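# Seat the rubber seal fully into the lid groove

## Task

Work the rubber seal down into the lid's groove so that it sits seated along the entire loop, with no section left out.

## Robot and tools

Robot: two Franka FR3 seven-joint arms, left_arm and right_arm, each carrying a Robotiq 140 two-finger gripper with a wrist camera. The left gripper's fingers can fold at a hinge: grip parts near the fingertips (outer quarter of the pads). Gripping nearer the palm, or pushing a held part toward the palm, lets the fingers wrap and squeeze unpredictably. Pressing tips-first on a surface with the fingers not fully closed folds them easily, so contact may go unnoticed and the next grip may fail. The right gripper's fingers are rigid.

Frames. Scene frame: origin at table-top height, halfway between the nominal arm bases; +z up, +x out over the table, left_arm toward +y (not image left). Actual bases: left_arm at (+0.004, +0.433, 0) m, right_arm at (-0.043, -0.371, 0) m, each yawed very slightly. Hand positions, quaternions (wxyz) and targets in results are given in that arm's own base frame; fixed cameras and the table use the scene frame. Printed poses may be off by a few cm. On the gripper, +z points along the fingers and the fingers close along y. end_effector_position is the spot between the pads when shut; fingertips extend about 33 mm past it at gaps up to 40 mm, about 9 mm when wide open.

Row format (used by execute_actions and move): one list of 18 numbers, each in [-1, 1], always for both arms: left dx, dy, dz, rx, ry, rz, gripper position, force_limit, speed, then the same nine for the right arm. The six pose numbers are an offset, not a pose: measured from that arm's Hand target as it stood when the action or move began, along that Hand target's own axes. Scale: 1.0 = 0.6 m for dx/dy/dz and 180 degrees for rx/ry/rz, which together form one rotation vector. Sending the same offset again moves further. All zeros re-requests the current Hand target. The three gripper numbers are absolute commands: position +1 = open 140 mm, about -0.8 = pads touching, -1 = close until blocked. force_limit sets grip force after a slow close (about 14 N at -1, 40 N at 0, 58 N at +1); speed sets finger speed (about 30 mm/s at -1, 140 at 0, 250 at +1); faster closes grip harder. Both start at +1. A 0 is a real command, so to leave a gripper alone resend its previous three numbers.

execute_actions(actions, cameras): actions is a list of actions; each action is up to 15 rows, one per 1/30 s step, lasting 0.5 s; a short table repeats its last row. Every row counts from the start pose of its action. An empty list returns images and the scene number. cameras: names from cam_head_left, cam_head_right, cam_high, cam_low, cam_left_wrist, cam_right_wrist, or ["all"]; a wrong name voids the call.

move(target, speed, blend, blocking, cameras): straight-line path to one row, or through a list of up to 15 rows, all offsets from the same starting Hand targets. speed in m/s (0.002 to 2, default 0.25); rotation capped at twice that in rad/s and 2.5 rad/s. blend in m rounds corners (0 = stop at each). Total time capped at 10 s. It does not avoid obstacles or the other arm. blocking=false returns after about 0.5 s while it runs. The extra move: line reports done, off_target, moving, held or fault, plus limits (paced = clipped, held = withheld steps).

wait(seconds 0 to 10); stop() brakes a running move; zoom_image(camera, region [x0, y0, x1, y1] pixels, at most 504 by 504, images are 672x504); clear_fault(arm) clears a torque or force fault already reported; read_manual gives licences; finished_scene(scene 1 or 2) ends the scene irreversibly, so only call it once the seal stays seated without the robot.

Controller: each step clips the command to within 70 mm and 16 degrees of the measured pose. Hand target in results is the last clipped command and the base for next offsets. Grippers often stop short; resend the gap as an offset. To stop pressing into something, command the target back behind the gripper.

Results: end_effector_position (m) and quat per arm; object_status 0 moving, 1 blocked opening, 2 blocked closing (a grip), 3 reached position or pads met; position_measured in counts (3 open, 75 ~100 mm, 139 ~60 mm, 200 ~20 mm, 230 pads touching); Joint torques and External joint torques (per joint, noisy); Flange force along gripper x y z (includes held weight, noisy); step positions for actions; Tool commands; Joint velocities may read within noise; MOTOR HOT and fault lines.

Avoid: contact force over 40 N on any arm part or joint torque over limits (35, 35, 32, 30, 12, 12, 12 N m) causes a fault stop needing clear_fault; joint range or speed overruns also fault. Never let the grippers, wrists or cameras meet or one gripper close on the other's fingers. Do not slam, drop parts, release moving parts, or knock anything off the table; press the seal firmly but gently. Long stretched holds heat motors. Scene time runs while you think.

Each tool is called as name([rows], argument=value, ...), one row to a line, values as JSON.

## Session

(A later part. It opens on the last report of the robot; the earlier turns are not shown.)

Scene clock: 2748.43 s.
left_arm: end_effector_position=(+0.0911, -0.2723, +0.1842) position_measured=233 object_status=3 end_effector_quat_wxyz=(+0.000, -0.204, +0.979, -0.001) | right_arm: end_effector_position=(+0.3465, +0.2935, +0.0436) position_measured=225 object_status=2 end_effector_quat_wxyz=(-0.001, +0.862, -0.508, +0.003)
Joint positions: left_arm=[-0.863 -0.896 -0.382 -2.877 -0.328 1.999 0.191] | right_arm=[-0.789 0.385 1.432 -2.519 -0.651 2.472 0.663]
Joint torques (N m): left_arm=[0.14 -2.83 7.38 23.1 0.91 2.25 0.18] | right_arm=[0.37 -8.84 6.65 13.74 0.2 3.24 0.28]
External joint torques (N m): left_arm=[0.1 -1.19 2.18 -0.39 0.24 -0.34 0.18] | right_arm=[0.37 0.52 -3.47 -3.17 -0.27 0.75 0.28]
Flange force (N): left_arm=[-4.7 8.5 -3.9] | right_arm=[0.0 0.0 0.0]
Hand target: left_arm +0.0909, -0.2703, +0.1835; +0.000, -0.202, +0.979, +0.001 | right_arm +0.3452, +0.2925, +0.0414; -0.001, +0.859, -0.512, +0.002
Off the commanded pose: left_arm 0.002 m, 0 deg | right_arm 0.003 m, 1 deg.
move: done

execute_actions([
  [[0, 0, 0, 0, 0, 0, -1, -1, 0, 0, 0, 0, 0, 0, 0, -0.72, -1, -1]],
], cameras=["cam_right_wrist"])

zoom_image(camera="cam_right_wrist", region=[300, 100, 420, 360])

Scene clock: 2755.43 s.
left_arm: end_effector_position=(+0.0911, -0.2723, +0.1842) position_measured=233 object_status=3 end_effector_quat_wxyz=(+0.000, -0.204, +0.979, -0.001) | right_arm: end_effector_position=(+0.3477, +0.2941, +0.0437) position_measured=219 object_status=3 end_effector_quat_wxyz=(-0.003, +0.861, -0.508, +0.003)
Joint positions: left_arm=[-0.863 -0.896 -0.382 -2.877 -0.328 1.999 0.191] | right_arm=[-0.788 0.384 1.429 -2.519 -0.651 2.478 0.664]
Joint torques (N m): left_arm=[0.11 -2.82 7.37 23.09 0.92 2.25 0.17] | right_arm=[0.57 -9.15 8.03 14.33 0.59 2.54 0.22]
External joint torques (N m): left_arm=[0.12 -1.17 2.22 -0.34 0.24 -0.33 0.17] | right_arm=[0.52 0.3 -2.17 -2.78 0.12 0 0.22]
Flange force (N): left_arm=[-4.8 8.3 -3.9] | right_arm=[0.0 0.0 0.0]
Hand target: left_arm +0.0909, -0.2703, +0.1835; +0.000, -0.202, +0.979, +0.001 | right_arm +0.3452, +0.2925, +0.0414; -0.001, +0.859, -0.512, +0.002
Off the commanded pose: left_arm 0.002 m, 0 deg | right_arm 0.004 m, 0 deg.
Step readings (end_effector_position of left_arm | right_arm):
0: (+0.0911, -0.2723, +0.1842) | (+0.3465, +0.2935, +0.0436)
1: (+0.0911, -0.2723, +0.1842) | (+0.3465, +0.2935, +0.0436)
2: (+0.0911, -0.2723, +0.1842) | (+0.3466, +0.2936, +0.0436)
4: (+0.0911, -0.2723, +0.1842) | (+0.3474, +0.2939, +0.0437)
8: (+0.0911, -0.2723, +0.1842) | (+0.3477, +0.2941, +0.0437)
15: (+0.0911, -0.2723, +0.1842) | (+0.3477, +0.2941, +0.0437)
Images, in order (width x height): cam_right_wrist 672x504.

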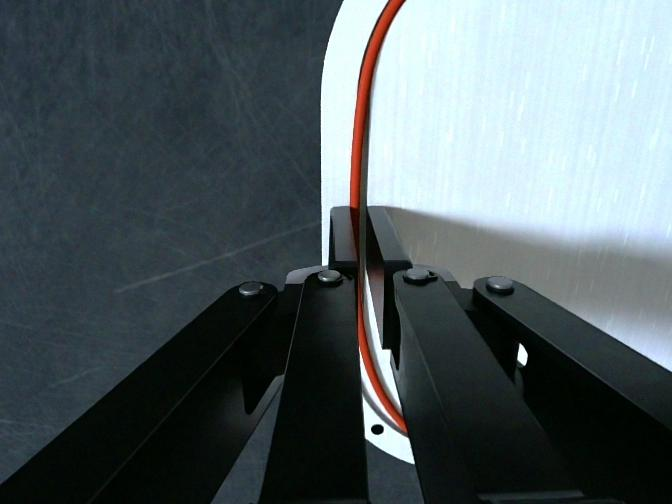

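Scaled by 1.938 from the camera's 672x504 image, which has a finer 960x720 frame.

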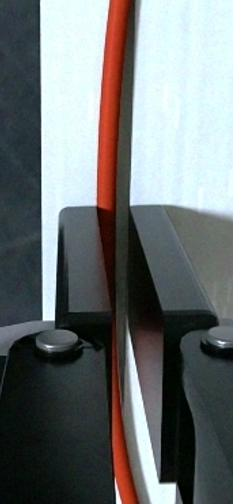

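move(target=[0, 0, 0, 0, 0, 0, -1, -1, 0, 0, 0, -0.0058, 0, 0, 0, -0.72, -1, -1], speed=0.015)

execute_actions([
  [[0, 0, 0, 0, 0, 0, -1, -1, 0, 0, 0, 0, 0, 0, 0, -1, -1, -1]],
  [[0, 0, 0, 0, 0, 0, -1, -1, 0, 0, 0, 0, 0, 0, 0, -1, -1, -1]],
], cameras=["cam_right_wrist"])

zoom_image(camera="cam_right_wrist", region=[300, 80, 420, 280])

Scene clock: 2769.47 s.
left_arm: end_effector_position=(+0.0911, -0.2723, +0.1842) position_measured=233 object_status=3 end_effector_quat_wxyz=(+0.000, -0.204, +0.979, -0.001) | right_arm: end_effector_position=(+0.3465, +0.2946, +0.0456) position_measured=219 object_status=3 end_effector_quat_wxyz=(-0.005, +0.860, -0.510, +0.002)
Joint positions: left_arm=[-0.863 -0.896 -0.382 -2.877 -0.328 1.999 0.191] | right_arm=[-0.806 0.384 1.448 -2.522 -0.646 2.477 0.664]
Joint torques (N m): left_arm=[0.13 -2.83 7.34 23.1 0.92 2.24 0.17] | right_arm=[-1.91 -9.14 10.09 17.02 0.9 2.38 0.04]
External joint torques (N m): left_arm=[0.17 -1.17 2.21 -0.35 0.24 -0.33 0.17] | right_arm=[-1.92 -0.21 -0.03 -0.1 0.43 -0.16 0.04]
Flange force (N): left_arm=[-4.9 8.2 -3.9] | right_arm=[0.0 0.0 0.0]
Hand target: left_arm +0.0909, -0.2703, +0.1835; +0.000, -0.202, +0.979, +0.001 | right_arm +0.3452, +0.2925, +0.0449; -0.001, +0.859, -0.512, +0.002
Off the commanded pose: left_arm 0.002 m, 0 deg | right_arm 0.003 m, 0 deg.
move: done

Scene clock: 2770.67 s.
left_arm: end_effector_position=(+0.0911, -0.2723, +0.1842) position_measured=233 object_status=3 end_effector_quat_wxyz=(+0.000, -0.204, +0.979, -0.001) | right_arm: end_effector_position=(+0.3464, +0.2946, +0.0456) position_measured=225 object_status=2 end_effector_quat_wxyz=(-0.005, +0.860, -0.510, +0.002)
Joint positions: left_arm=[-0.863 -0.896 -0.382 -2.877 -0.328 1.999 0.191] | right_arm=[-0.806 0.384 1.448 -2.522 -0.646 2.477 0.664]
Joint torques (N m): left_arm=[0.12 -2.85 7.33 23.11 0.91 2.25 0.14] | right_arm=[-1.01 -9.11 10.51 17.08 0.92 2.36 0.03]
External joint torques (N m): left_arm=[0.12 -1.15 2.16 -0.37 0.23 -0.33 0.14] | right_arm=[-1.07 -0.15 0.33 -0.06 0.45 -0.18 0.03]
External joint torques at the end of the 1st action: left_arm=[0.1 -1.18 2.19 -0.41 0.24 -0.34 0.19] | right_arm=[-0.95 -0.26 0.49 0 0.42 -0.16 0.06]
Flange force (N): left_arm=[-4.6 8.2 -3.8] | right_arm=[0.0 0.0 0.0]
Flange force at the end of the 1st action (N): left_arm=[-4.8 8.6 -3.8] | right_arm=[0.0 0.0 0.0]
Hand target: left_arm +0.0909, -0.2703, +0.1835; +0.000, -0.202, +0.979, +0.001 | right_arm +0.3452, +0.2925, +0.0449; -0.001, +0.859, -0.512, +0.002
Off the commanded pose: left_arm 0.002 m, 0 deg | right_arm 0.002 m, 0 deg.
Step readings (end_effector_position of left_arm | right_arm; steps 1 to 15: 1st action; 16 to 30: 2nd action):
0: (+0.0911, -0.2723, +0.1842) | (+0.3465, +0.2946, +0.0456)
1: (+0.0911, -0.2723, +0.1842) | (+0.3465, +0.2946, +0.0456)
2: (+0.0911, -0.2723, +0.1842) | (+0.3465, +0.2946, +0.0456)
4: (+0.0911, -0.2723, +0.1842) | (+0.3464, +0.2946, +0.0456)
8: (+0.0911, -0.2723, +0.1842) | (+0.3464, +0.2946, +0.0456)
15: (+0.0911, -0.2723, +0.1842) | (+0.3464, +0.2946, +0.0456)
16: (+0.0911, -0.2723, +0.1842) | (+0.3464, +0.2946, +0.0456)
17: (+0.0911, -0.2723, +0.1842) | (+0.3464, +0.2946, +0.0456)
19: (+0.0911, -0.2723, +0.1842) | (+0.3464, +0.2946, +0.0456)
23: (+0.0911, -0.2723, +0.1842) | (+0.3464, +0.2946, +0.0456)
30: (+0.0911, -0.2723, +0.1842) | (+0.3464, +0.2946, +0.0456)
Images, in order (width x height): cam_right_wrist 672x504.

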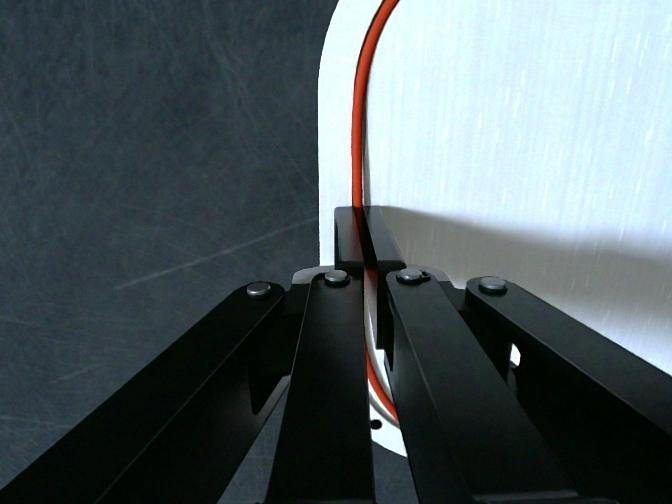

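Scaled by 2.520 from the camera's 672x504 image, which has a finer 960x720 frame.

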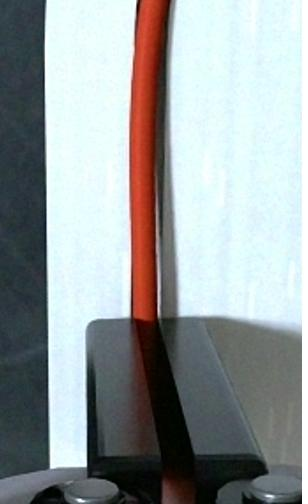

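move(target=[0, 0, 0, 0, 0, 0, -1, -1, 0, 0, 0, 0.005, 0, 0, 0, -1, -1, -1], speed=0.01, cameras=["cam_right_wrist"])

zoom_image(camera="cam_right_wrist", region=[300, 80, 420, 280])

Scene clock: 2779.00 s.
left_arm: end_effector_position=(+0.0911, -0.2723, +0.1842) position_measured=233 object_status=3 end_effector_quat_wxyz=(+0.000, -0.204, +0.979, -0.001) | right_arm: end_effector_position=(+0.3461, +0.2939, +0.0436) position_measured=225 object_status=2 end_effector_quat_wxyz=(-0.003, +0.861, -0.509, +0.002)
Joint positions: left_arm=[-0.863 -0.896 -0.382 -2.877 -0.328 1.999 0.191] | right_arm=[-0.791 0.381 1.433 -2.522 -0.646 2.478 0.664]
Joint velocities: left_arm=[within noise] | right_arm=[0.002 -0.004 0.001 0 0.001 0 -0.001]
Joint torques (N m): left_arm=[0.1 -2.85 7.39 23.09 0.92 2.24 0.17] | right_arm=[0.82 -8.42 6.88 14.97 0.18 3.38 0.08]
External joint torques (N m): left_arm=[0.12 -1.17 2.26 -0.39 0.24 -0.33 0.17] | right_arm=[0.79 0.79 -3.19 -2.08 -0.29 0.85 0.08]
Flange force (N): left_arm=[-4.9 8.4 -3.9] | right_arm=[0.0 0.0 0.0]
Hand target: left_arm +0.0909, -0.2703, +0.1835; +0.000, -0.202, +0.979, +0.001 | right_arm +0.3452, +0.2925, +0.0419; -0.001, +0.859, -0.512, +0.002
Off the commanded pose: left_arm 0.002 m, 0 deg | right_arm 0.002 m, 0 deg.
move: done
Images, in order (width x height): cam_right_wrist 672x504.

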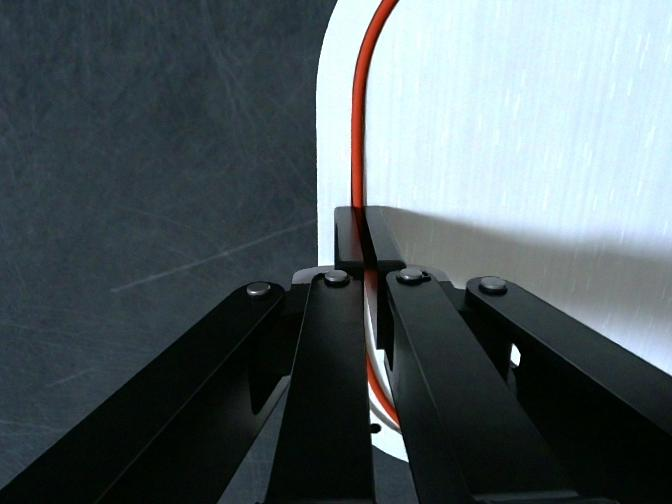

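Scaled by 2.520 from the camera's 672x504 image, which has a finer 960x720 frame.

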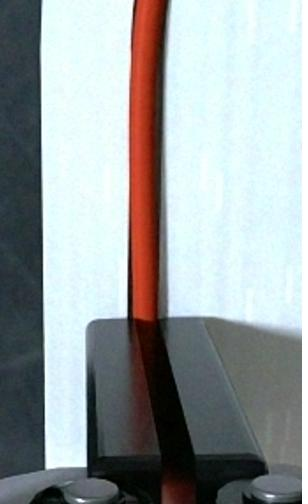

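execute_actions([
  [[0, 0, 0, 0, 0, 0, -1, -1, 0, 0, 0, 0, 0, 0, 0, -0.7, -1, -1]],
], cameras=["cam_right_wrist"])

zoom_image(camera="cam_right_wrist", region=[300, 80, 420, 280])

Scene clock: 2785.77 s.
left_arm: end_effector_position=(+0.0911, -0.2723, +0.1842) position_measured=233 object_status=3 end_effector_quat_wxyz=(+0.000, -0.204, +0.979, -0.001) | right_arm: end_effector_position=(+0.3473, +0.2945, +0.0437) position_measured=217 object_status=3 end_effector_quat_wxyz=(-0.004, +0.860, -0.510, +0.002)
Joint positions: left_arm=[-0.863 -0.896 -0.382 -2.877 -0.328 1.999 0.191] | right_arm=[-0.79 0.381 1.43 -2.521 -0.646 2.482 0.664]
Joint torques (N m): left_arm=[0.14 -2.85 7.38 23.12 0.92 2.25 0.15] | right_arm=[0.59 -9.23 8.57 14.56 0.66 1.99 0.07]
External joint torques (N m): left_arm=[0.17 -1.14 2.24 -0.38 0.25 -0.33 0.15] | right_arm=[0.62 0.15 -1.46 -2.58 0.2 -0.55 0.07]
Flange force (N): left_arm=[-4.9 8.2 -3.9] | right_arm=[0.0 0.0 0.0]
Hand target: left_arm +0.0909, -0.2703, +0.1835; +0.000, -0.202, +0.979, +0.001 | right_arm +0.3452, +0.2925, +0.0419; -0.001, +0.859, -0.512, +0.002
Off the commanded pose: left_arm 0.002 m, 0 deg | right_arm 0.003 m, 0 deg.
Step readings (end_effector_position of left_arm | right_arm):
0: (+0.0911, -0.2723, +0.1842) | (+0.3461, +0.2939, +0.0436)
1: (+0.0911, -0.2723, +0.1842) | (+0.3461, +0.2939, +0.0436)
2: (+0.0911, -0.2723, +0.1842) | (+0.3461, +0.2940, +0.0436)
4: (+0.0911, -0.2723, +0.1842) | (+0.3467, +0.2942, +0.0437)
8: (+0.0911, -0.2723, +0.1842) | (+0.3472, +0.2944, +0.0437)
15: (+0.0911, -0.2723, +0.1842) | (+0.3473, +0.2945, +0.0437)
Images, in order (width x height): cam_right_wrist 672x504.

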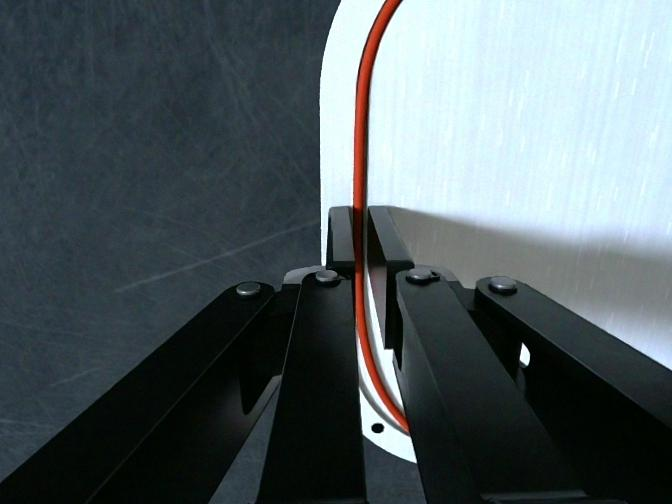

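Scaled by 2.520 from the camera's 672x504 image, which has a finer 960x720 frame.

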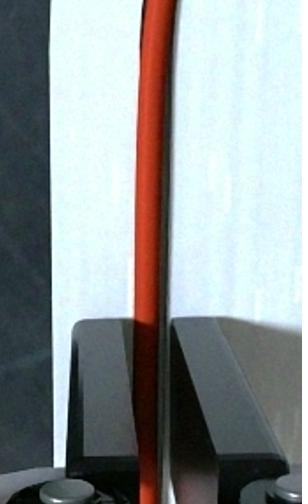

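move([
  [0, 0, 0, 0, 0, 0, -1, -1, 0, 0, 0, -0.03, 0, 0, 0, -0.7, -1, -1],
  [0, 0, 0, 0, 0, 0, -1, -1, 0, 0, 0, -0.03, 0, 0, 0, -1, -1, 0],
  [0, 0, 0, 0, 0, 0, -1, -1, 0, 0, 0, -0.008, 0, 0, 0, -1, -1, 0],
], speed=[0.03, 0.03, 0.02], cameras=["cam_right_wrist"])

zoom_image(camera="cam_right_wrist", region=[300, 80, 420, 280])

Scene clock: 2795.37 s.
left_arm: end_effector_position=(+0.0911, -0.2723, +0.1842) position_measured=233 object_status=3 end_effector_quat_wxyz=(+0.000, -0.204, +0.979, -0.001) | right_arm: end_effector_position=(+0.3447, +0.2920, +0.0469) position_measured=233 object_status=3 end_effector_quat_wxyz=(+0.000, +0.860, -0.511, +0.001)
Joint positions: left_arm=[-0.863 -0.896 -0.382 -2.877 -0.328 1.999 0.191] | right_arm=[-0.821 0.386 1.464 -2.522 -0.641 2.461 0.662]
Joint velocities: left_arm=[within noise] | right_arm=[0.001 0.001 -0.001 0 0.001 0.005 0.001]
Joint torques (N m): left_arm=[0.12 -2.86 7.35 23.07 0.91 2.25 0.15] | right_arm=[0.19 -8.7 9.53 17.34 0.18 2.74 0.08]
External joint torques (N m): left_arm=[0.13 -1.23 2.2 -0.38 0.24 -0.33 0.15] | right_arm=[0.21 -0.12 -0.64 0.09 -0.3 0.22 0.08]
Flange force (N): left_arm=[-4.7 8.6 -3.9] | right_arm=[0.0 0.0 0.0]
Hand target: left_arm +0.0909, -0.2703, +0.1835; +0.000, -0.202, +0.979, +0.001 | right_arm +0.3452, +0.2925, +0.0467; -0.001, +0.859, -0.512, +0.002
Off the commanded pose: left_arm 0.002 m, 0 deg | right_arm 0.001 m, 0 deg.
move: done
Images, in order (width x height): cam_right_wrist 672x504.

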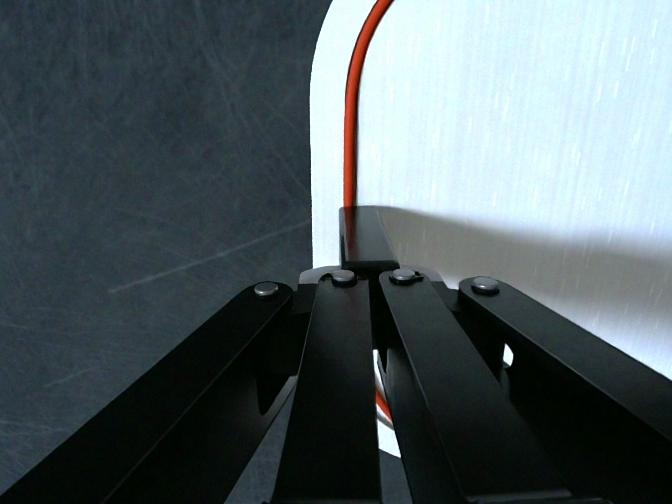

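Scaled by 2.520 from the camera's 672x504 image, which has a finer 960x720 frame.

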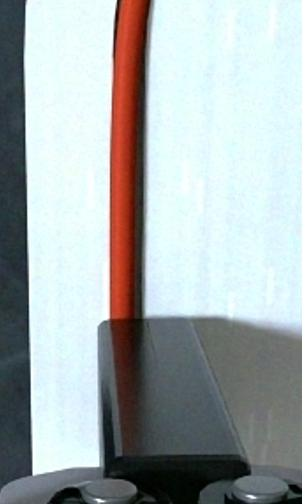

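move(target=[0, 0, 0, 0, 0, 0, -1, -1, 0, 0, -0.005, 0.0025, 0, 0, 0, -1, -1, 0], speed=0.015)

Scene clock: 2802.20 s.
left_arm: end_effector_position=(+0.0911, -0.2723, +0.1842) position_measured=233 object_status=3 end_effector_quat_wxyz=(+0.000, -0.204, +0.979, -0.001) | right_arm: end_effector_position=(+0.3458, +0.2927, +0.0445) position_measured=233 object_status=3 end_effector_quat_wxyz=(+0.001, +0.860, -0.511, +0.001)
Joint positions: left_arm=[-0.863 -0.896 -0.382 -2.877 -0.328 1.999 0.191] | right_arm=[-0.793 0.386 1.437 -2.516 -0.642 2.464 0.662]
Joint torques (N m): left_arm=[0.09 -2.83 7.39 23.1 0.91 2.25 0.16] | right_arm=[0.54 -9.17 9.55 17.88 0.32 2.8 -0.01]
External joint torques (N m): left_arm=[0.1 -1.2 2.24 -0.35 0.24 -0.33 0.16] | right_arm=[0.5 0.13 -0.66 0.81 -0.15 0.29 -0.01]
Flange force (N): left_arm=[-4.8 8.5 -4.0] | right_arm=[0.0 0.0 0.0]
Hand target: left_arm +0.0909, -0.2703, +0.1835; +0.000, -0.202, +0.979, +0.001 | right_arm +0.3478, +0.2940, +0.0452; -0.001, +0.859, -0.512, +0.002
Off the commanded pose: left_arm 0.002 m, 0 deg | right_arm 0.002 m, 0 deg.
move: done

move(target=[0, 0, 0, 0, 0, 0, -1, -1, 0, 0, 0, 0.0025, 0, 0, 0, -1, -1, 0], speed=0.015)

Scene clock: 2805.73 s.
left_arm: end_effector_position=(+0.0911, -0.2723, +0.1842) position_measured=233 object_status=3 end_effector_quat_wxyz=(+0.000, -0.204, +0.979, -0.001) | right_arm: end_effector_position=(+0.3465, +0.2935, +0.0441) position_measured=233 object_status=3 end_effector_quat_wxyz=(+0.001, +0.860, -0.510, +0.001)
Joint positions: left_arm=[-0.863 -0.896 -0.382 -2.877 -0.328 1.999 0.191] | right_arm=[-0.784 0.386 1.429 -2.514 -0.642 2.465 0.662]
Joint velocities: left_arm=[within noise] | right_arm=[0.004 -0.001 -0.002 0 -0.001 0.001 0.001]
Joint torques (N m): left_arm=[0.14 -2.86 7.36 23.09 0.92 2.24 0.19] | right_arm=[0.32 -9.56 7.76 16.22 -0.03 3.22 0.08]
External joint torques (N m): left_arm=[0.14 -1.17 2.2 -0.4 0.24 -0.34 0.19] | right_arm=[0.31 -0.01 -2.45 -0.87 -0.5 0.71 0.08]
Flange force (N): left_arm=[-4.9 8.4 -3.8] | right_arm=[0.0 0.0 0.0]
Hand target: left_arm +0.0909, -0.2703, +0.1835; +0.000, -0.202, +0.979, +0.001 | right_arm +0.3478, +0.2940, +0.0437; -0.001, +0.859, -0.512, +0.002
Off the commanded pose: left_arm 0.002 m, 0 deg | right_arm 0.001 m, 0 deg.
move: done

move(target=[0, 0, 0, 0, 0, 0, -1, -1, 0, 0, 0, 0.0025, 0, 0, 0, -1, -1, 0], speed=0.015)

Scene clock: 2810.87 s.
left_arm: end_effector_position=(+0.0911, -0.2723, +0.1842) position_measured=233 object_status=3 end_effector_quat_wxyz=(+0.000, -0.204, +0.979, -0.001) | right_arm: end_effector_position=(+0.3477, +0.2950, +0.0438) position_measured=233 object_status=3 end_effector_quat_wxyz=(-0.001, +0.860, -0.510, +0.002)
Joint positions: left_arm=[-0.863 -0.896 -0.382 -2.877 -0.328 1.999 0.191] | right_arm=[-0.774 0.384 1.42 -2.511 -0.643 2.47 0.662]
Joint velocities: left_arm=[within noise] | right_arm=[0.003 -0.001 -0.002 0.001 -0.001 0.004 0.001]
Joint torques (N m): left_arm=[0.11 -2.82 7.4 23.08 0.92 2.24 0.18] | right_arm=[-0.39 -8.72 6.64 14.7 -0.05 3.13 0.06]
External joint torques (N m): left_arm=[0.11 -1.17 2.23 -0.38 0.24 -0.34 0.18] | right_arm=[-0.31 0.96 -3.43 -2.36 -0.52 0.62 0.06]
Flange force (N): left_arm=[-4.8 8.4 -3.9] | right_arm=[0.0 0.0 0.0]
Hand target: left_arm +0.0909, -0.2703, +0.1835; +0.000, -0.202, +0.979, +0.001 | right_arm +0.3478, +0.2940, +0.0422; -0.001, +0.859, -0.512, +0.002
Off the commanded pose: left_arm 0.002 m, 0 deg | right_arm 0.002 m, 0 deg.
move: done

move([
  [0, 0, 0, 0, 0, 0, -1, -1, 0, 0, 0, -0.05, 0, 0, 0, -1, -1, 0],
  [0, 0, 0, 0, 0, 0, -1, -1, 0, 0.1643, 0.1625, -0.425, 0, 0, 0, 1, -1, 0],
], speed=[0.05, 0.12], cameras=["cam_right_wrist"])

zoom_image(camera="cam_right_wrist", region=[190, 80, 490, 380])

Scene clock: 2823.53 s.
left_arm: end_effector_position=(+0.0911, -0.2723, +0.1842) position_measured=233 object_status=3 end_effector_quat_wxyz=(+0.000, -0.204, +0.979, -0.001) | right_arm: end_effector_position=(+0.3083, +0.1613, +0.2962) position_measured=3 object_status=0 end_effector_quat_wxyz=(-0.002, +0.857, -0.515, +0.003)
Joint positions: left_arm=[-0.863 -0.896 -0.382 -2.877 -0.328 1.999 0.191] | right_arm=[-1.671 0.965 2.433 -2.462 -0.572 1.625 0.56]
Joint torques (N m): left_arm=[0.14 -2.84 7.38 23.08 0.92 2.24 0.16] | right_arm=[0.13 -3.04 14.71 20.99 0.84 2.35 -0.16]
External joint torques (N m): left_arm=[0.14 -1.2 2.24 -0.35 0.24 -0.33 0.16] | right_arm=[0.09 1.09 0.58 0.43 0.1 -0.19 -0.16]
Flange force (N): left_arm=[-4.8 8.5 -4.0] | right_arm=[1.0 3.3 -2.0]
Hand target: left_arm +0.0909, -0.2703, +0.1835; +0.000, -0.202, +0.979, +0.001 | right_arm +0.3078, +0.1607, +0.2970; -0.001, +0.859, -0.512, +0.002
Off the commanded pose: left_arm 0.002 m, 0 deg | right_arm 0.001 m, 0 deg.
move: done
Images, in order (width x height): cam_right_wrist 672x504.

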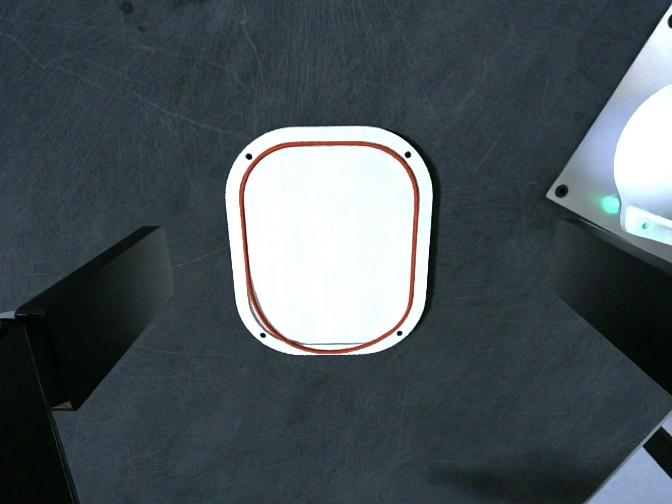

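Scaled by 1.680 from the camera's 672x504 image, which has a finer 960x720 frame.

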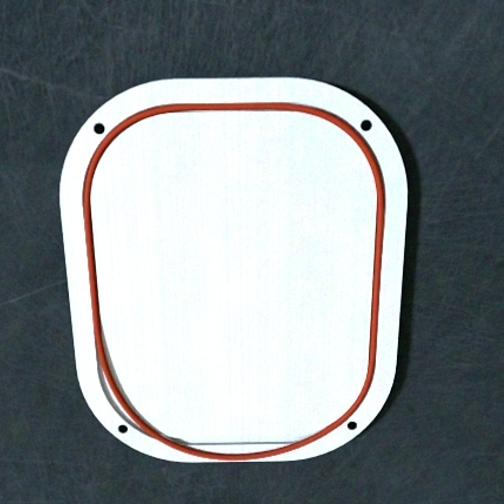

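move([
  [-0.466, 0.202, -0.193, 0, 0, 0, -1, -1, 0, 0, 0, 0, 0, 0, 0, -0.325, -1, 0],
  [-0.466, 0.202, -0.193, 0, 0, 0, -1, -1, 0, -0.3508, -0.0167, 0.295, 0, 0, -0.5, -0.325, -1, 0],
], speed=[0.15, 0.12], cameras=["cam_right_wrist", "cam_head_left"])

Scene clock: 2862.17 s.
left_arm: end_effector_position=(+0.3000, -0.0498, +0.2994) position_measured=233 object_status=3 end_effector_quat_wxyz=(+0.000, -0.204, +0.979, -0.001) | right_arm: end_effector_position=(+0.2166, +0.3500, +0.1195) position_measured=170 object_status=3 end_effector_quat_wxyz=(+0.001, +0.970, +0.241, +0.002)
Joint positions: left_arm=[-0.664 -0.898 0.367 -2.573 0.286 1.706 0.691] | right_arm=[-0.73 1.115 1.832 -2.541 -1.106 1.803 -0.241]
Joint velocities: left_arm=[within noise] | right_arm=[0 0.001 0 0 0 -0.001 -0.007]
Joint torques (N m): left_arm=[0.3 -1.64 -5.76 24.31 0.96 2.21 0.27] | right_arm=[0.1 -11.99 22.56 12.43 0.43 2.59 -0.22]
External joint torques (N m): left_arm=[0.32 -0.66 2.15 0.54 0.21 -0.32 0.27] | right_arm=[0.08 0.94 0.31 0.6 -0.3 -0.01 -0.22]
Flange force (N): left_arm=[-3.3 4.0 -0.5] | right_arm=[1.2 0.6 -0.9]
Hand target: left_arm +0.2998, -0.0487, +0.2997; +0.000, -0.202, +0.979, +0.001 | right_arm +0.2172, +0.3506, +0.1196; +0.000, +0.969, +0.246, +0.002
Off the commanded pose: left_arm 0.001 m, 0 deg | right_arm 0.001 m, 1 deg.
move: done
Images, in order (width x height): cam_head_left 672x504, cam_right_wrist 672x504.

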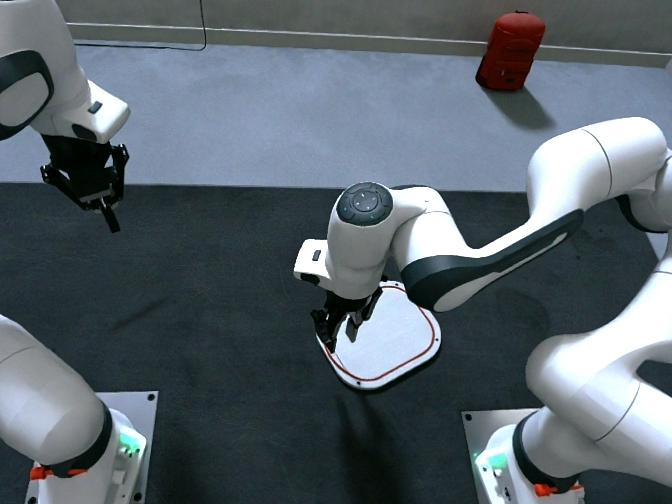

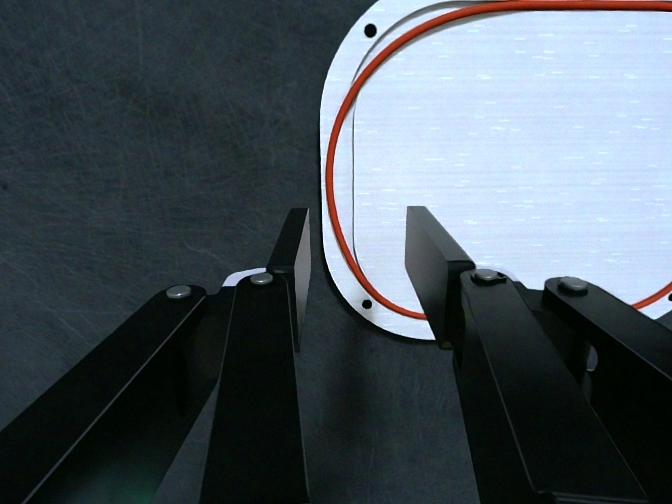

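zoom_image(camera="cam_right_wrist", region=[300, 60, 440, 260])

Scaled by 2.520 from the camera's 672x504 image, which has a finer 960x720 frame.

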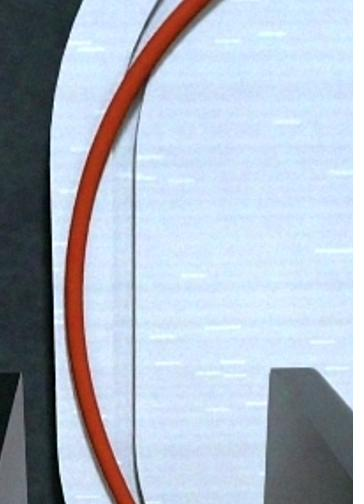

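move([
  [0, 0, 0, 0, 0, 0, -1, -1, 0, 0.0233, -0.0212, 0, 0, 0, 0, -0.325, -1, 0],
  [0, 0, 0, 0, 0, 0, -1, -1, 0, 0.0233, -0.0212, 0.11, 0, 0, 0, -0.325, -1, 0],
], speed=[0.05, 0.05], cameras=["cam_right_wrist"])

Scene clock: 2889.27 s.
left_arm: end_effector_position=(+0.3000, -0.0498, +0.2994) position_measured=233 object_status=3 end_effector_quat_wxyz=(+0.000, -0.204, +0.979, -0.001) | right_arm: end_effector_position=(+0.2251, +0.3670, +0.0539) position_measured=170 object_status=3 end_effector_quat_wxyz=(+0.003, +0.969, +0.249, +0.003)
Joint positions: left_arm=[-0.664 -0.898 0.367 -2.573 0.286 1.706 0.691] | right_arm=[-0.61 1.108 1.618 -2.512 -1.255 1.907 -0.215]
Joint velocities: left_arm=[within noise] | right_arm=[0 -0.002 0 0.001 0 0.005 0.005]
Joint torques (N m): left_arm=[0.33 -1.62 -5.76 24.35 0.96 2.22 0.26] | right_arm=[0.18 -15.41 23.64 9.11 0.41 2.78 0.26]
External joint torques (N m): left_arm=[0.29 -0.6 2.14 0.54 0.21 -0.31 0.26] | right_arm=[0.24 0.23 0.18 0.14 -0.3 0.2 0.25]
Flange force (N): left_arm=[-3.4 3.8 -0.5] | right_arm=[0.1 -1.2 0.9]
Hand target: left_arm +0.2998, -0.0487, +0.2997; +0.000, -0.202, +0.979, +0.001 | right_arm +0.2238, +0.3685, +0.0537; +0.000, +0.969, +0.246, +0.002
Off the commanded pose: left_arm 0.001 m, 0 deg | right_arm 0.002 m, 0 deg.
move: done
Images, in order (width x height): cam_right_wrist 672x504.

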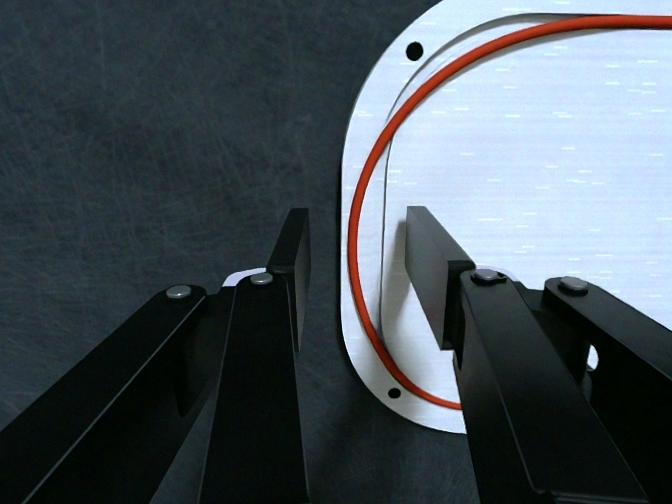

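move(target=[0, 0, 0, 0, 0, 0, -1, -1, 0, 0, 0, 0.005, 0, 0, 0, -0.325, -1, 0], speed=0.02)

Scene clock: 2898.47 s.
left_arm: end_effector_position=(+0.3000, -0.0498, +0.2994) position_measured=233 object_status=3 end_effector_quat_wxyz=(+0.000, -0.204, +0.979, -0.001) | right_arm: end_effector_position=(+0.2251, +0.3672, +0.0510) position_measured=170 object_status=3 end_effector_quat_wxyz=(+0.003, +0.969, +0.248, +0.002)
Joint positions: left_arm=[-0.664 -0.898 0.367 -2.573 0.286 1.706 0.691] | right_arm=[-0.607 1.108 1.609 -2.512 -1.261 1.913 -0.212]
Joint velocities: left_arm=[within noise] | right_arm=[0.001 0 -0.001 0 -0.002 0.003 0.004]
Joint torques (N m): left_arm=[0.34 -1.65 -5.75 24.32 0.96 2.21 0.26] | right_arm=[0.15 -15.54 24.04 8.78 0.45 2.72 0.18]
External joint torques (N m): left_arm=[0.31 -0.72 2.12 0.62 0.21 -0.29 0.26] | right_arm=[0.13 0.23 0.53 -0.04 -0.26 0.13 0.18]
Flange force (N): left_arm=[-3.2 4.0 -0.6] | right_arm=[-0.8 -0.2 -0.4]
Hand target: left_arm +0.2998, -0.0487, +0.2997; +0.000, -0.202, +0.979, +0.001 | right_arm +0.2238, +0.3685, +0.0507; +0.000, +0.969, +0.246, +0.002
Off the commanded pose: left_arm 0.001 m, 0 deg | right_arm 0.002 m, 0 deg.
move: done

move(target=[0, 0, 0, 0, 0, 0, -1, -1, 0, 0, 0, 0.002, 0, 0, 0, -0.325, -1, 0], speed=0.02)

Scene clock: 2903.90 s.
left_arm: end_effector_position=(+0.3000, -0.0498, +0.2994) position_measured=233 object_status=3 end_effector_quat_wxyz=(+0.000, -0.204, +0.979, -0.001) | right_arm: end_effector_position=(+0.2251, +0.3674, +0.0498) position_measured=170 object_status=3 end_effector_quat_wxyz=(+0.002, +0.969, +0.248, +0.002)
Joint positions: left_arm=[-0.664 -0.898 0.367 -2.573 0.286 1.706 0.691] | right_arm=[-0.605 1.108 1.605 -2.512 -1.264 1.916 -0.211]
Joint torques (N m): left_arm=[0.34 -1.63 -5.77 24.3 0.95 2.2 0.27] | right_arm=[0.07 -15.62 23.79 8.77 0.41 2.71 0.23]
External joint torques (N m): left_arm=[0.32 -0.52 2.14 0.42 0.2 -0.34 0.27] | right_arm=[0.1 0.21 0.26 -0.05 -0.29 0.11 0.23]
Flange force (N): left_arm=[-3.4 3.8 -0.2] | right_arm=[-0.7 -0.3 0.4]
Hand target: left_arm +0.2998, -0.0487, +0.2997; +0.000, -0.202, +0.979, +0.001 | right_arm +0.2238, +0.3685, +0.0495; +0.000, +0.969, +0.246, +0.002
Off the commanded pose: left_arm 0.001 m, 0 deg | right_arm 0.002 m, 0 deg.
move: done

move(target=[0, 0, 0, 0, 0, 0, -1, -1, 0, 0, 0, 0.002, 0, 0, 0, -0.325, -1, 0], speed=0.02)

Scene clock: 2908.30 s.
left_arm: end_effector_position=(+0.3000, -0.0498, +0.2994) position_measured=233 object_status=3 end_effector_quat_wxyz=(+0.000, -0.204, +0.979, -0.001) | right_arm: end_effector_position=(+0.2251, +0.3674, +0.0486) position_measured=170 object_status=3 end_effector_quat_wxyz=(+0.002, +0.969, +0.248, +0.002)
Joint positions: left_arm=[-0.664 -0.898 0.367 -2.573 0.286 1.706 0.691] | right_arm=[-0.604 1.108 1.602 -2.512 -1.267 1.918 -0.21]
Joint torques (N m): left_arm=[0.3 -1.63 -5.74 24.31 0.95 2.21 0.25] | right_arm=[0.11 -15.67 23.77 8.71 0.42 2.76 0.21]
External joint torques (N m): left_arm=[0.33 -0.67 2.18 0.55 0.21 -0.31 0.25] | right_arm=[0.1 0.22 0.21 -0.04 -0.28 0.17 0.21]
Flange force (N): left_arm=[-3.3 4.0 -0.4] | right_arm=[-0.6 -0.4 0.6]
Hand target: left_arm +0.2998, -0.0487, +0.2997; +0.000, -0.202, +0.979, +0.001 | right_arm +0.2238, +0.3685, +0.0483; +0.000, +0.969, +0.246, +0.002
Off the commanded pose: left_arm 0.001 m, 0 deg | right_arm 0.002 m, 0 deg.
move: done

move(target=[0, 0, 0, 0, 0, 0, -1, -1, 0, 0, 0, 0.002, 0, 0, 0, -0.325, -1, 0], speed=0.02)

Scene clock: 2911.90 s.
left_arm: end_effector_position=(+0.3000, -0.0498, +0.2994) position_measured=233 object_status=3 end_effector_quat_wxyz=(+0.000, -0.204, +0.979, -0.001) | right_arm: end_effector_position=(+0.2251, +0.3674, +0.0474) position_measured=170 object_status=3 end_effector_quat_wxyz=(+0.002, +0.969, +0.248, +0.002)
Joint positions: left_arm=[-0.664 -0.898 0.367 -2.573 0.286 1.706 0.691] | right_arm=[-0.603 1.108 1.598 -2.513 -1.27 1.92 -0.209]
Joint torques (N m): left_arm=[0.36 -1.64 -5.75 24.31 0.95 2.21 0.26] | right_arm=[0.14 -15.67 23.7 8.66 0.43 2.79 0.25]
External joint torques (N m): left_arm=[0.38 -0.6 2.16 0.52 0.21 -0.32 0.26] | right_arm=[0.13 0.22 0.21 -0.01 -0.27 0.2 0.24]
Flange force (N): left_arm=[-3.4 3.9 -0.4] | right_arm=[-0.5 -0.6 0.7]
Hand target: left_arm +0.2998, -0.0487, +0.2997; +0.000, -0.202, +0.979, +0.001 | right_arm +0.2238, +0.3685, +0.0471; +0.000, +0.969, +0.246, +0.002
Off the commanded pose: left_arm 0.001 m, 0 deg | right_arm 0.002 m, 0 deg.
move: done

move(target=[0, 0, 0, 0, 0, 0, -1, -1, 0, 0, 0, 0.002, 0, 0, 0, -0.325, -1, 0], speed=0.02)

Scene clock: 2915.80 s.
left_arm: end_effector_position=(+0.3000, -0.0498, +0.2994) position_measured=233 object_status=3 end_effector_quat_wxyz=(+0.000, -0.204, +0.979, -0.001) | right_arm: end_effector_position=(+0.2251, +0.3674, +0.0469) position_measured=170 object_status=3 end_effector_quat_wxyz=(+0.002, +0.969, +0.248, +0.002)
Joint positions: left_arm=[-0.664 -0.898 0.367 -2.573 0.286 1.706 0.691] | right_arm=[-0.602 1.108 1.597 -2.513 -1.271 1.921 -0.208]
Joint velocities: left_arm=[within noise] | right_arm=[0.001 0 -0.001 -0.001 0 0 0.004]
Joint torques (N m): left_arm=[0.35 -1.65 -5.74 24.34 0.95 2.21 0.27] | right_arm=[0.56 -15.35 22.44 8.53 0.03 3.03 0.23]
External joint torques (N m): left_arm=[0.34 -0.61 2.17 0.52 0.2 -0.32 0.27] | right_arm=[0.5 0.55 -1.1 -0.09 -0.68 0.43 0.22]
Flange force (N): left_arm=[-3.4 3.9 -0.4] | right_arm=[1.2 -2.5 6.2]
Hand target: left_arm +0.2998, -0.0487, +0.2997; +0.000, -0.202, +0.979, +0.001 | right_arm +0.2238, +0.3685, +0.0459; +0.000, +0.969, +0.246, +0.002
Off the commanded pose: left_arm 0.001 m, 0 deg | right_arm 0.002 m, 0 deg.
move: done

move(target=[0, 0, 0, 0, 0, 0, -1, -1, 0, 0, 0, -0.0042, 0, 0, 0, -0.325, -1, 0], speed=0.02)

execute_actions([
  [[0, 0, 0, 0, 0, 0, -1, -1, 0, 0, 0, 0, 0, 0, 0, -1, -1, -1]],
  [[0, 0, 0, 0, 0, 0, -1, -1, 0, 0, 0, 0, 0, 0, 0, -1, -1, -1]],
  [[0, 0, 0, 0, 0, 0, -1, -1, 0, 0, 0, 0, 0, 0, 0, -1, -1, -1]],
  [[0, 0, 0, 0, 0, 0, -1, -1, 0, 0, 0, 0, 0, 0, 0, -1, -1, -1]],
], cameras=["cam_right_wrist"])

zoom_image(camera="cam_right_wrist", region=[310, 80, 430, 280])

Scene clock: 2947.07 s.
left_arm: end_effector_position=(+0.3000, -0.0498, +0.2994) position_measured=233 object_status=3 end_effector_quat_wxyz=(+0.000, -0.204, +0.979, -0.001) | right_arm: end_effector_position=(+0.2250, +0.3684, +0.0481) position_measured=170 object_status=3 end_effector_quat_wxyz=(+0.001, +0.969, +0.248, +0.003)
Joint positions: left_arm=[-0.664 -0.898 0.367 -2.573 0.286 1.706 0.691] | right_arm=[-0.602 1.108 1.6 -2.513 -1.271 1.921 -0.208]
Joint torques (N m): left_arm=[0.33 -1.63 -5.78 24.31 0.96 2.22 0.28] | right_arm=[-0.91 -15.64 24.71 8.69 1.05 2.56 0.12]
External joint torques (N m): left_arm=[0.37 -0.56 2.2 0.47 0.21 -0.32 0.28] | right_arm=[-0.91 0.24 1.17 -0.05 0.35 -0.04 0.12]
Flange force (N): left_arm=[-3.5 3.9 -0.3] | right_arm=[-2.8 3.8 -5.2]
Hand target: left_arm +0.2998, -0.0487, +0.2997; +0.000, -0.202, +0.979, +0.001 | right_arm +0.2238, +0.3685, +0.0484; +0.000, +0.969, +0.246, +0.002
Off the commanded pose: left_arm 0.001 m, 0 deg | right_arm 0.001 m, 0 deg.
move: done

Scene clock: 2949.27 s.
left_arm: end_effector_position=(+0.3000, -0.0498, +0.2994) position_measured=233 object_status=3 end_effector_quat_wxyz=(+0.000, -0.204, +0.979, -0.001) | right_arm: end_effector_position=(+0.2250, +0.3687, +0.0485) position_measured=225 object_status=2 end_effector_quat_wxyz=(+0.001, +0.969, +0.248, +0.004)
Joint positions: left_arm=[-0.664 -0.898 0.367 -2.573 0.286 1.706 0.691] | right_arm=[-0.602 1.108 1.601 -2.513 -1.271 1.921 -0.208]
Joint torques (N m): left_arm=[0.34 -1.62 -5.76 24.35 0.95 2.22 0.24] | right_arm=[-0.68 -15.62 24.25 8.8 1.03 2.61 0.06]
External joint torques (N m): left_arm=[0.32 -0.52 2.15 0.51 0.21 -0.31 0.24] | right_arm=[-0.69 0.25 0.7 0.07 0.33 0.01 0.06]
External joint torques at the end of the 1st action: left_arm=[0.37 -0.67 2.2 0.55 0.2 -0.32 0.29] | right_arm=[-0.89 0.22 1.22 0.05 0.33 -0.02 0.14]
External joint torques at the end of the 2nd action: left_arm=[0.36 -0.54 2.15 0.46 0.2 -0.3 0.27] | right_arm=[-1.06 -0.26 0.87 0.37 0.31 -0.37 0.15]
External joint torques at the end of the 3rd action: left_arm=[0.27 -0.46 2.16 0.46 0.2 -0.33 0.26] | right_arm=[-0.76 0.25 0.68 0.11 0.33 0.01 0.12]
Flange force (N): left_arm=[-3.6 3.6 -0.4] | right_arm=[-1.6 2.7 -3.5]
Flange force at the end of the 1st action (N): left_arm=[-3.4 4.1 -0.4] | right_arm=[-2.6 3.6 -5.2]
Flange force at the end of the 2nd action (N): left_arm=[-3.5 3.8 -0.2] | right_arm=[-1.5 3.3 -5.0]
Flange force at the end of the 3rd action (N): left_arm=[-3.6 3.5 -0.3] | right_arm=[-1.6 2.7 -3.5]
Hand target: left_arm +0.2998, -0.0487, +0.2997; +0.000, -0.202, +0.979, +0.001 | right_arm +0.2238, +0.3685, +0.0484; +0.000, +0.969, +0.246, +0.002
Off the commanded pose: left_arm 0.001 m, 0 deg | right_arm 0.001 m, 0 deg.
Step readings (end_effector_position of left_arm | right_arm; steps 1 to 15: 1st action; 16 to 30: 2nd action; 31 to 45: 3rd action; 46 to 60: 4th action):
0: (+0.3000, -0.0498, +0.2994) | (+0.2250, +0.3684, +0.0481)
1: (+0.3000, -0.0498, +0.2994) | (+0.2250, +0.3684, +0.0481)
2: (+0.3000, -0.0498, +0.2994) | (+0.2250, +0.3684, +0.0481)
4: (+0.3000, -0.0498, +0.2994) | (+0.2250, +0.3684, +0.0481)
8: (+0.3000, -0.0498, +0.2994) | (+0.2250, +0.3684, +0.0481)
15: (+0.3000, -0.0498, +0.2994) | (+0.2250, +0.3684, +0.0481)
16: (+0.3000, -0.0498, +0.2994) | (+0.2250, +0.3684, +0.0481)
17: (+0.3000, -0.0498, +0.2994) | (+0.2250, +0.3684, +0.0481)
19: (+0.3000, -0.0498, +0.2994) | (+0.2250, +0.3684, +0.0481)
23: (+0.3000, -0.0498, +0.2994) | (+0.2251, +0.3684, +0.0482)
30: (+0.3000, -0.0498, +0.2994) | (+0.2251, +0.3686, +0.0484)
31: (+0.3000, -0.0498, +0.2994) | (+0.2251, +0.3686, +0.0484)
32: (+0.3000, -0.0498, +0.2994) | (+0.2250, +0.3687, +0.0485)
34: (+0.3000, -0.0498, +0.2994) | (+0.2250, +0.3687, +0.0485)
38: (+0.3000, -0.0498, +0.2994) | (+0.2250, +0.3687, +0.0485)
45: (+0.3000, -0.0498, +0.2994) | (+0.2250, +0.3687, +0.0485)
46: (+0.3000, -0.0498, +0.2994) | (+0.2250, +0.3687, +0.0485)
47: (+0.3000, -0.0498, +0.2994) | (+0.2250, +0.3687, +0.0485)
49: (+0.3000, -0.0498, +0.2994) | (+0.2250, +0.3687, +0.0485)
53: (+0.3000, -0.0498, +0.2994) | (+0.2250, +0.3687, +0.0485)
60: (+0.3000, -0.0498, +0.2994) | (+0.2250, +0.3687, +0.0485)
Images, in order (width x height): cam_right_wrist 672x504.

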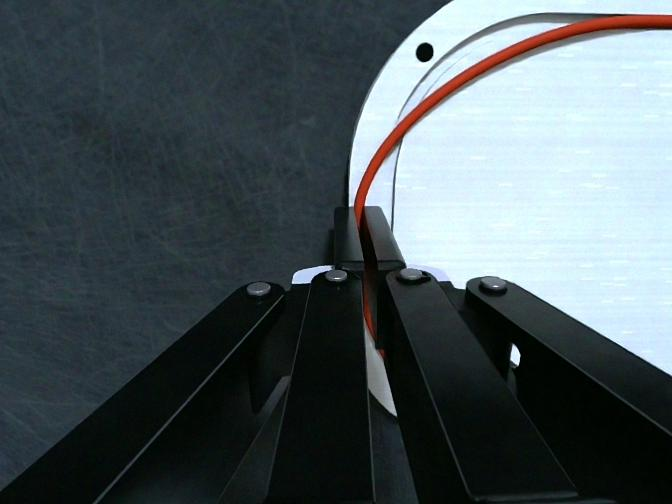

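Scaled by 2.520 from the camera's 672x504 image, which has a finer 960x720 frame.

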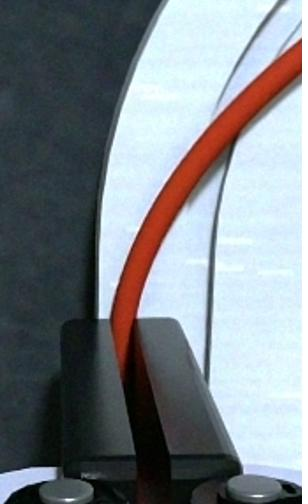

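move(target=[0, 0, 0, 0, 0, 0, -1, -1, 0, 0, 0.02, 0, 0, 0, 0, -1, -1, -1], speed=0.02, cameras=["cam_right_wrist"])

zoom_image(camera="cam_right_wrist", region=[310, 80, 430, 280])

Scene clock: 2958.03 s.
left_arm: end_effector_position=(+0.3000, -0.0498, +0.2994) position_measured=233 object_status=3 end_effector_quat_wxyz=(+0.000, -0.204, +0.979, -0.001) | right_arm: end_effector_position=(+0.2306, +0.3582, +0.0486) position_measured=225 object_status=2 end_effector_quat_wxyz=(+0.001, +0.971, +0.241, +0.003)
Joint positions: left_arm=[-0.664 -0.898 0.367 -2.573 0.286 1.706 0.691] | right_arm=[-0.644 1.109 1.609 -2.53 -1.271 1.921 -0.214]
Joint velocities: left_arm=[within noise] | right_arm=[0 -0.001 0 -0.001 0 -0.001 -0.007]
Joint torques (N m): left_arm=[0.33 -1.64 -5.75 24.29 0.96 2.21 0.25] | right_arm=[-1.07 -14.91 23.92 8.43 0.84 2.35 -0.16]
External joint torques (N m): left_arm=[0.3 -0.56 2.09 0.55 0.21 -0.3 0.25] | right_arm=[-1.06 0.56 0.67 -0.25 0.13 -0.25 -0.16]
Flange force (N): left_arm=[-3.4 3.6 -0.5] | right_arm=[-2.6 5.1 -3.9]
Hand target: left_arm +0.2998, -0.0487, +0.2997; +0.000, -0.202, +0.979, +0.001 | right_arm +0.2295, +0.3580, +0.0484; +0.000, +0.969, +0.246, +0.002
Off the commanded pose: left_arm 0.001 m, 0 deg | right_arm 0.001 m, 1 deg.
move: done
Images, in order (width x height): cam_right_wrist 672x504.

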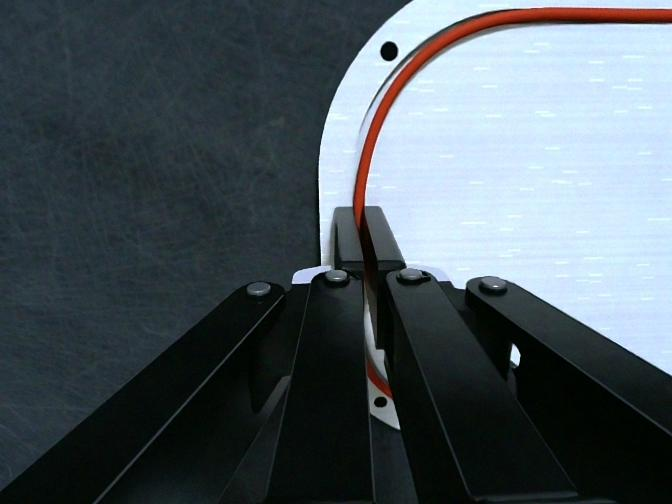

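Scaled by 2.520 from the camera's 672x504 image, which has a finer 960x720 frame.

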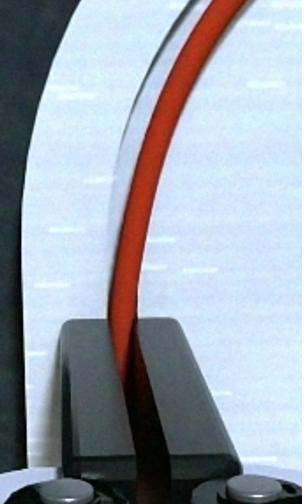

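move(target=[0, 0, 0, 0, 0, 0, -1, -1, 0, 0, 0, 0.0053, 0, 0, 0, -1, -1, -1], speed=0.01, cameras=["cam_right_wrist"])

zoom_image(camera="cam_right_wrist", region=[310, 80, 430, 280])

Scene clock: 2966.57 s.
left_arm: end_effector_position=(+0.3000, -0.0498, +0.2994) position_measured=233 object_status=3 end_effector_quat_wxyz=(+0.000, -0.204, +0.979, -0.001) | right_arm: end_effector_position=(+0.2306, +0.3583, +0.0485) position_measured=225 object_status=2 end_effector_quat_wxyz=(+0.001, +0.970, +0.242, +0.003)
Joint positions: left_arm=[-0.664 -0.898 0.367 -2.573 0.286 1.706 0.691] | right_arm=[-0.644 1.109 1.608 -2.531 -1.271 1.922 -0.216]
Joint torques (N m): left_arm=[0.35 -1.63 -5.76 24.33 0.96 2.22 0.26] | right_arm=[0.72 -14.96 18.5 8.2 -0.78 2.88 -0.07]
External joint torques (N m): left_arm=[0.36 -0.69 2.16 0.58 0.22 -0.31 0.27] | right_arm=[0.74 0.5 -4.73 -0.46 -1.48 0.28 -0.07]
Flange force (N): left_arm=[-3.3 4.1 -0.5] | right_arm=[5.0 -4.5 18.8]
Hand target: left_arm +0.2998, -0.0487, +0.2997; +0.000, -0.202, +0.979, +0.001 | right_arm +0.2295, +0.3580, +0.0452; +0.000, +0.969, +0.246, +0.002
Off the commanded pose: left_arm 0.001 m, 0 deg | right_arm 0.003 m, 1 deg.
move: done
Images, in order (width x height): cam_right_wrist 672x504.

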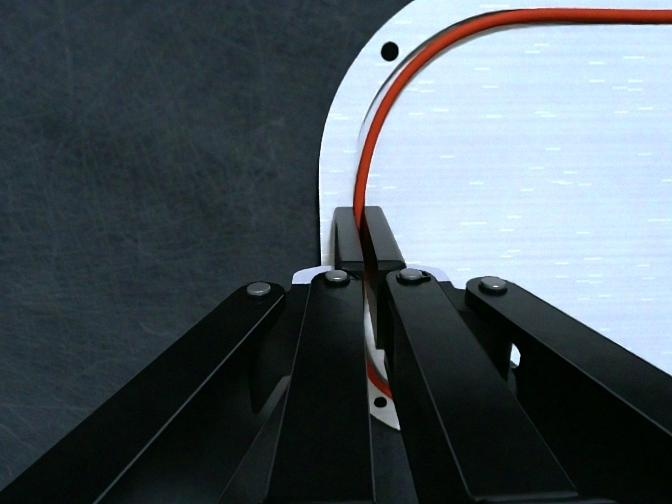

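Scaled by 2.520 from the camera's 672x504 image, which has a finer 960x720 frame.

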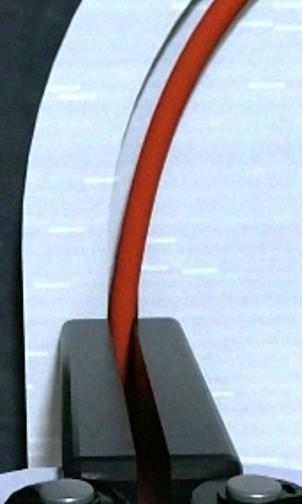

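execute_actions([
  [[0, 0, 0, 0, 0, 0, -1, -1, 0, 0, 0, -0.0045, 0, 0, 0, -1, -1, -1]],
  [[0, 0, 0, 0, 0, 0, -1, -1, 0, 0, 0, 0, 0, 0, 0, -0.72, -1, -1]],
], cameras=["cam_right_wrist"])

zoom_image(camera="cam_right_wrist", region=[310, 80, 430, 280])

Scene clock: 3012.07 s.
left_arm: end_effector_position=(+0.3000, -0.0498, +0.2994) position_measured=233 object_status=3 end_effector_quat_wxyz=(+0.000, -0.204, +0.979, -0.001) | right_arm: end_effector_position=(+0.2310, +0.3581, +0.0486) position_measured=219 object_status=3 end_effector_quat_wxyz=(+0.001, +0.970, +0.241, +0.003)
Joint positions: left_arm=[-0.664 -0.898 0.367 -2.573 0.286 1.706 0.691] | right_arm=[-0.645 1.109 1.609 -2.531 -1.271 1.922 -0.216]
Joint torques (N m): left_arm=[0.35 -1.64 -5.76 24.31 0.96 2.21 0.27] | right_arm=[-0.1 -14.73 23.03 8.43 0.6 3.1 -0.14]
External joint torques (N m): left_arm=[0.4 -0.69 2.18 0.59 0.22 -0.31 0.27] | right_arm=[-0.1 0.74 -0.2 -0.26 -0.11 0.51 -0.14]
External joint torques at the end of the 1st action: left_arm=[0.29 -0.59 2.15 0.55 0.2 -0.31 0.25] | right_arm=[-0.78 0.39 -0.22 -0.33 -0.1 -0.02 -0.19]
Flange force (N): left_arm=[-3.4 4.1 -0.5] | right_arm=[-0.5 1.1 1.5]
Flange force at the end of the 1st action (N): left_arm=[-3.4 3.7 -0.5] | right_arm=[-1.5 3.6 -0.1]
Hand target: left_arm +0.2998, -0.0487, +0.2997; +0.000, -0.202, +0.979, +0.001 | right_arm +0.2295, +0.3580, +0.0479; +0.000, +0.969, +0.246, +0.002
Off the commanded pose: left_arm 0.001 m, 0 deg | right_arm 0.002 m, 1 deg.
Step readings (end_effector_position of left_arm | right_arm; steps 1 to 15: 1st action; 16 to 30: 2nd action):
0: (+0.3000, -0.0498, +0.2994) | (+0.2306, +0.3583, +0.0485)
1: (+0.3000, -0.0498, +0.2994) | (+0.2306, +0.3583, +0.0485)
2: (+0.3000, -0.0498, +0.2994) | (+0.2306, +0.3583, +0.0485)
4: (+0.3000, -0.0498, +0.2994) | (+0.2306, +0.3583, +0.0485)
8: (+0.3000, -0.0498, +0.2994) | (+0.2306, +0.3583, +0.0485)
15: (+0.3000, -0.0498, +0.2994) | (+0.2306, +0.3583, +0.0485)
16: (+0.3000, -0.0498, +0.2994) | (+0.2306, +0.3583, +0.0485)
17: (+0.3000, -0.0498, +0.2994) | (+0.2306, +0.3583, +0.0485)
19: (+0.3000, -0.0498, +0.2994) | (+0.2308, +0.3582, +0.0486)
23: (+0.3000, -0.0498, +0.2994) | (+0.2310, +0.3581, +0.0486)
30: (+0.3000, -0.0498, +0.2994) | (+0.2310, +0.3581, +0.0486)
Images, in order (width x height): cam_right_wrist 672x504.

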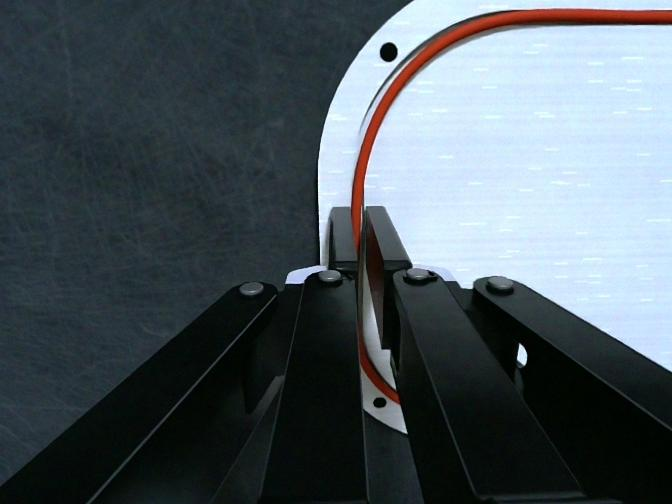

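Scaled by 2.520 from the camera's 672x504 image, which has a finer 960x720 frame.

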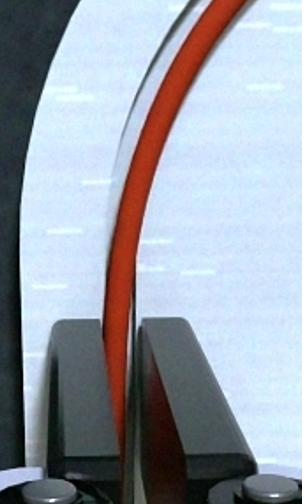

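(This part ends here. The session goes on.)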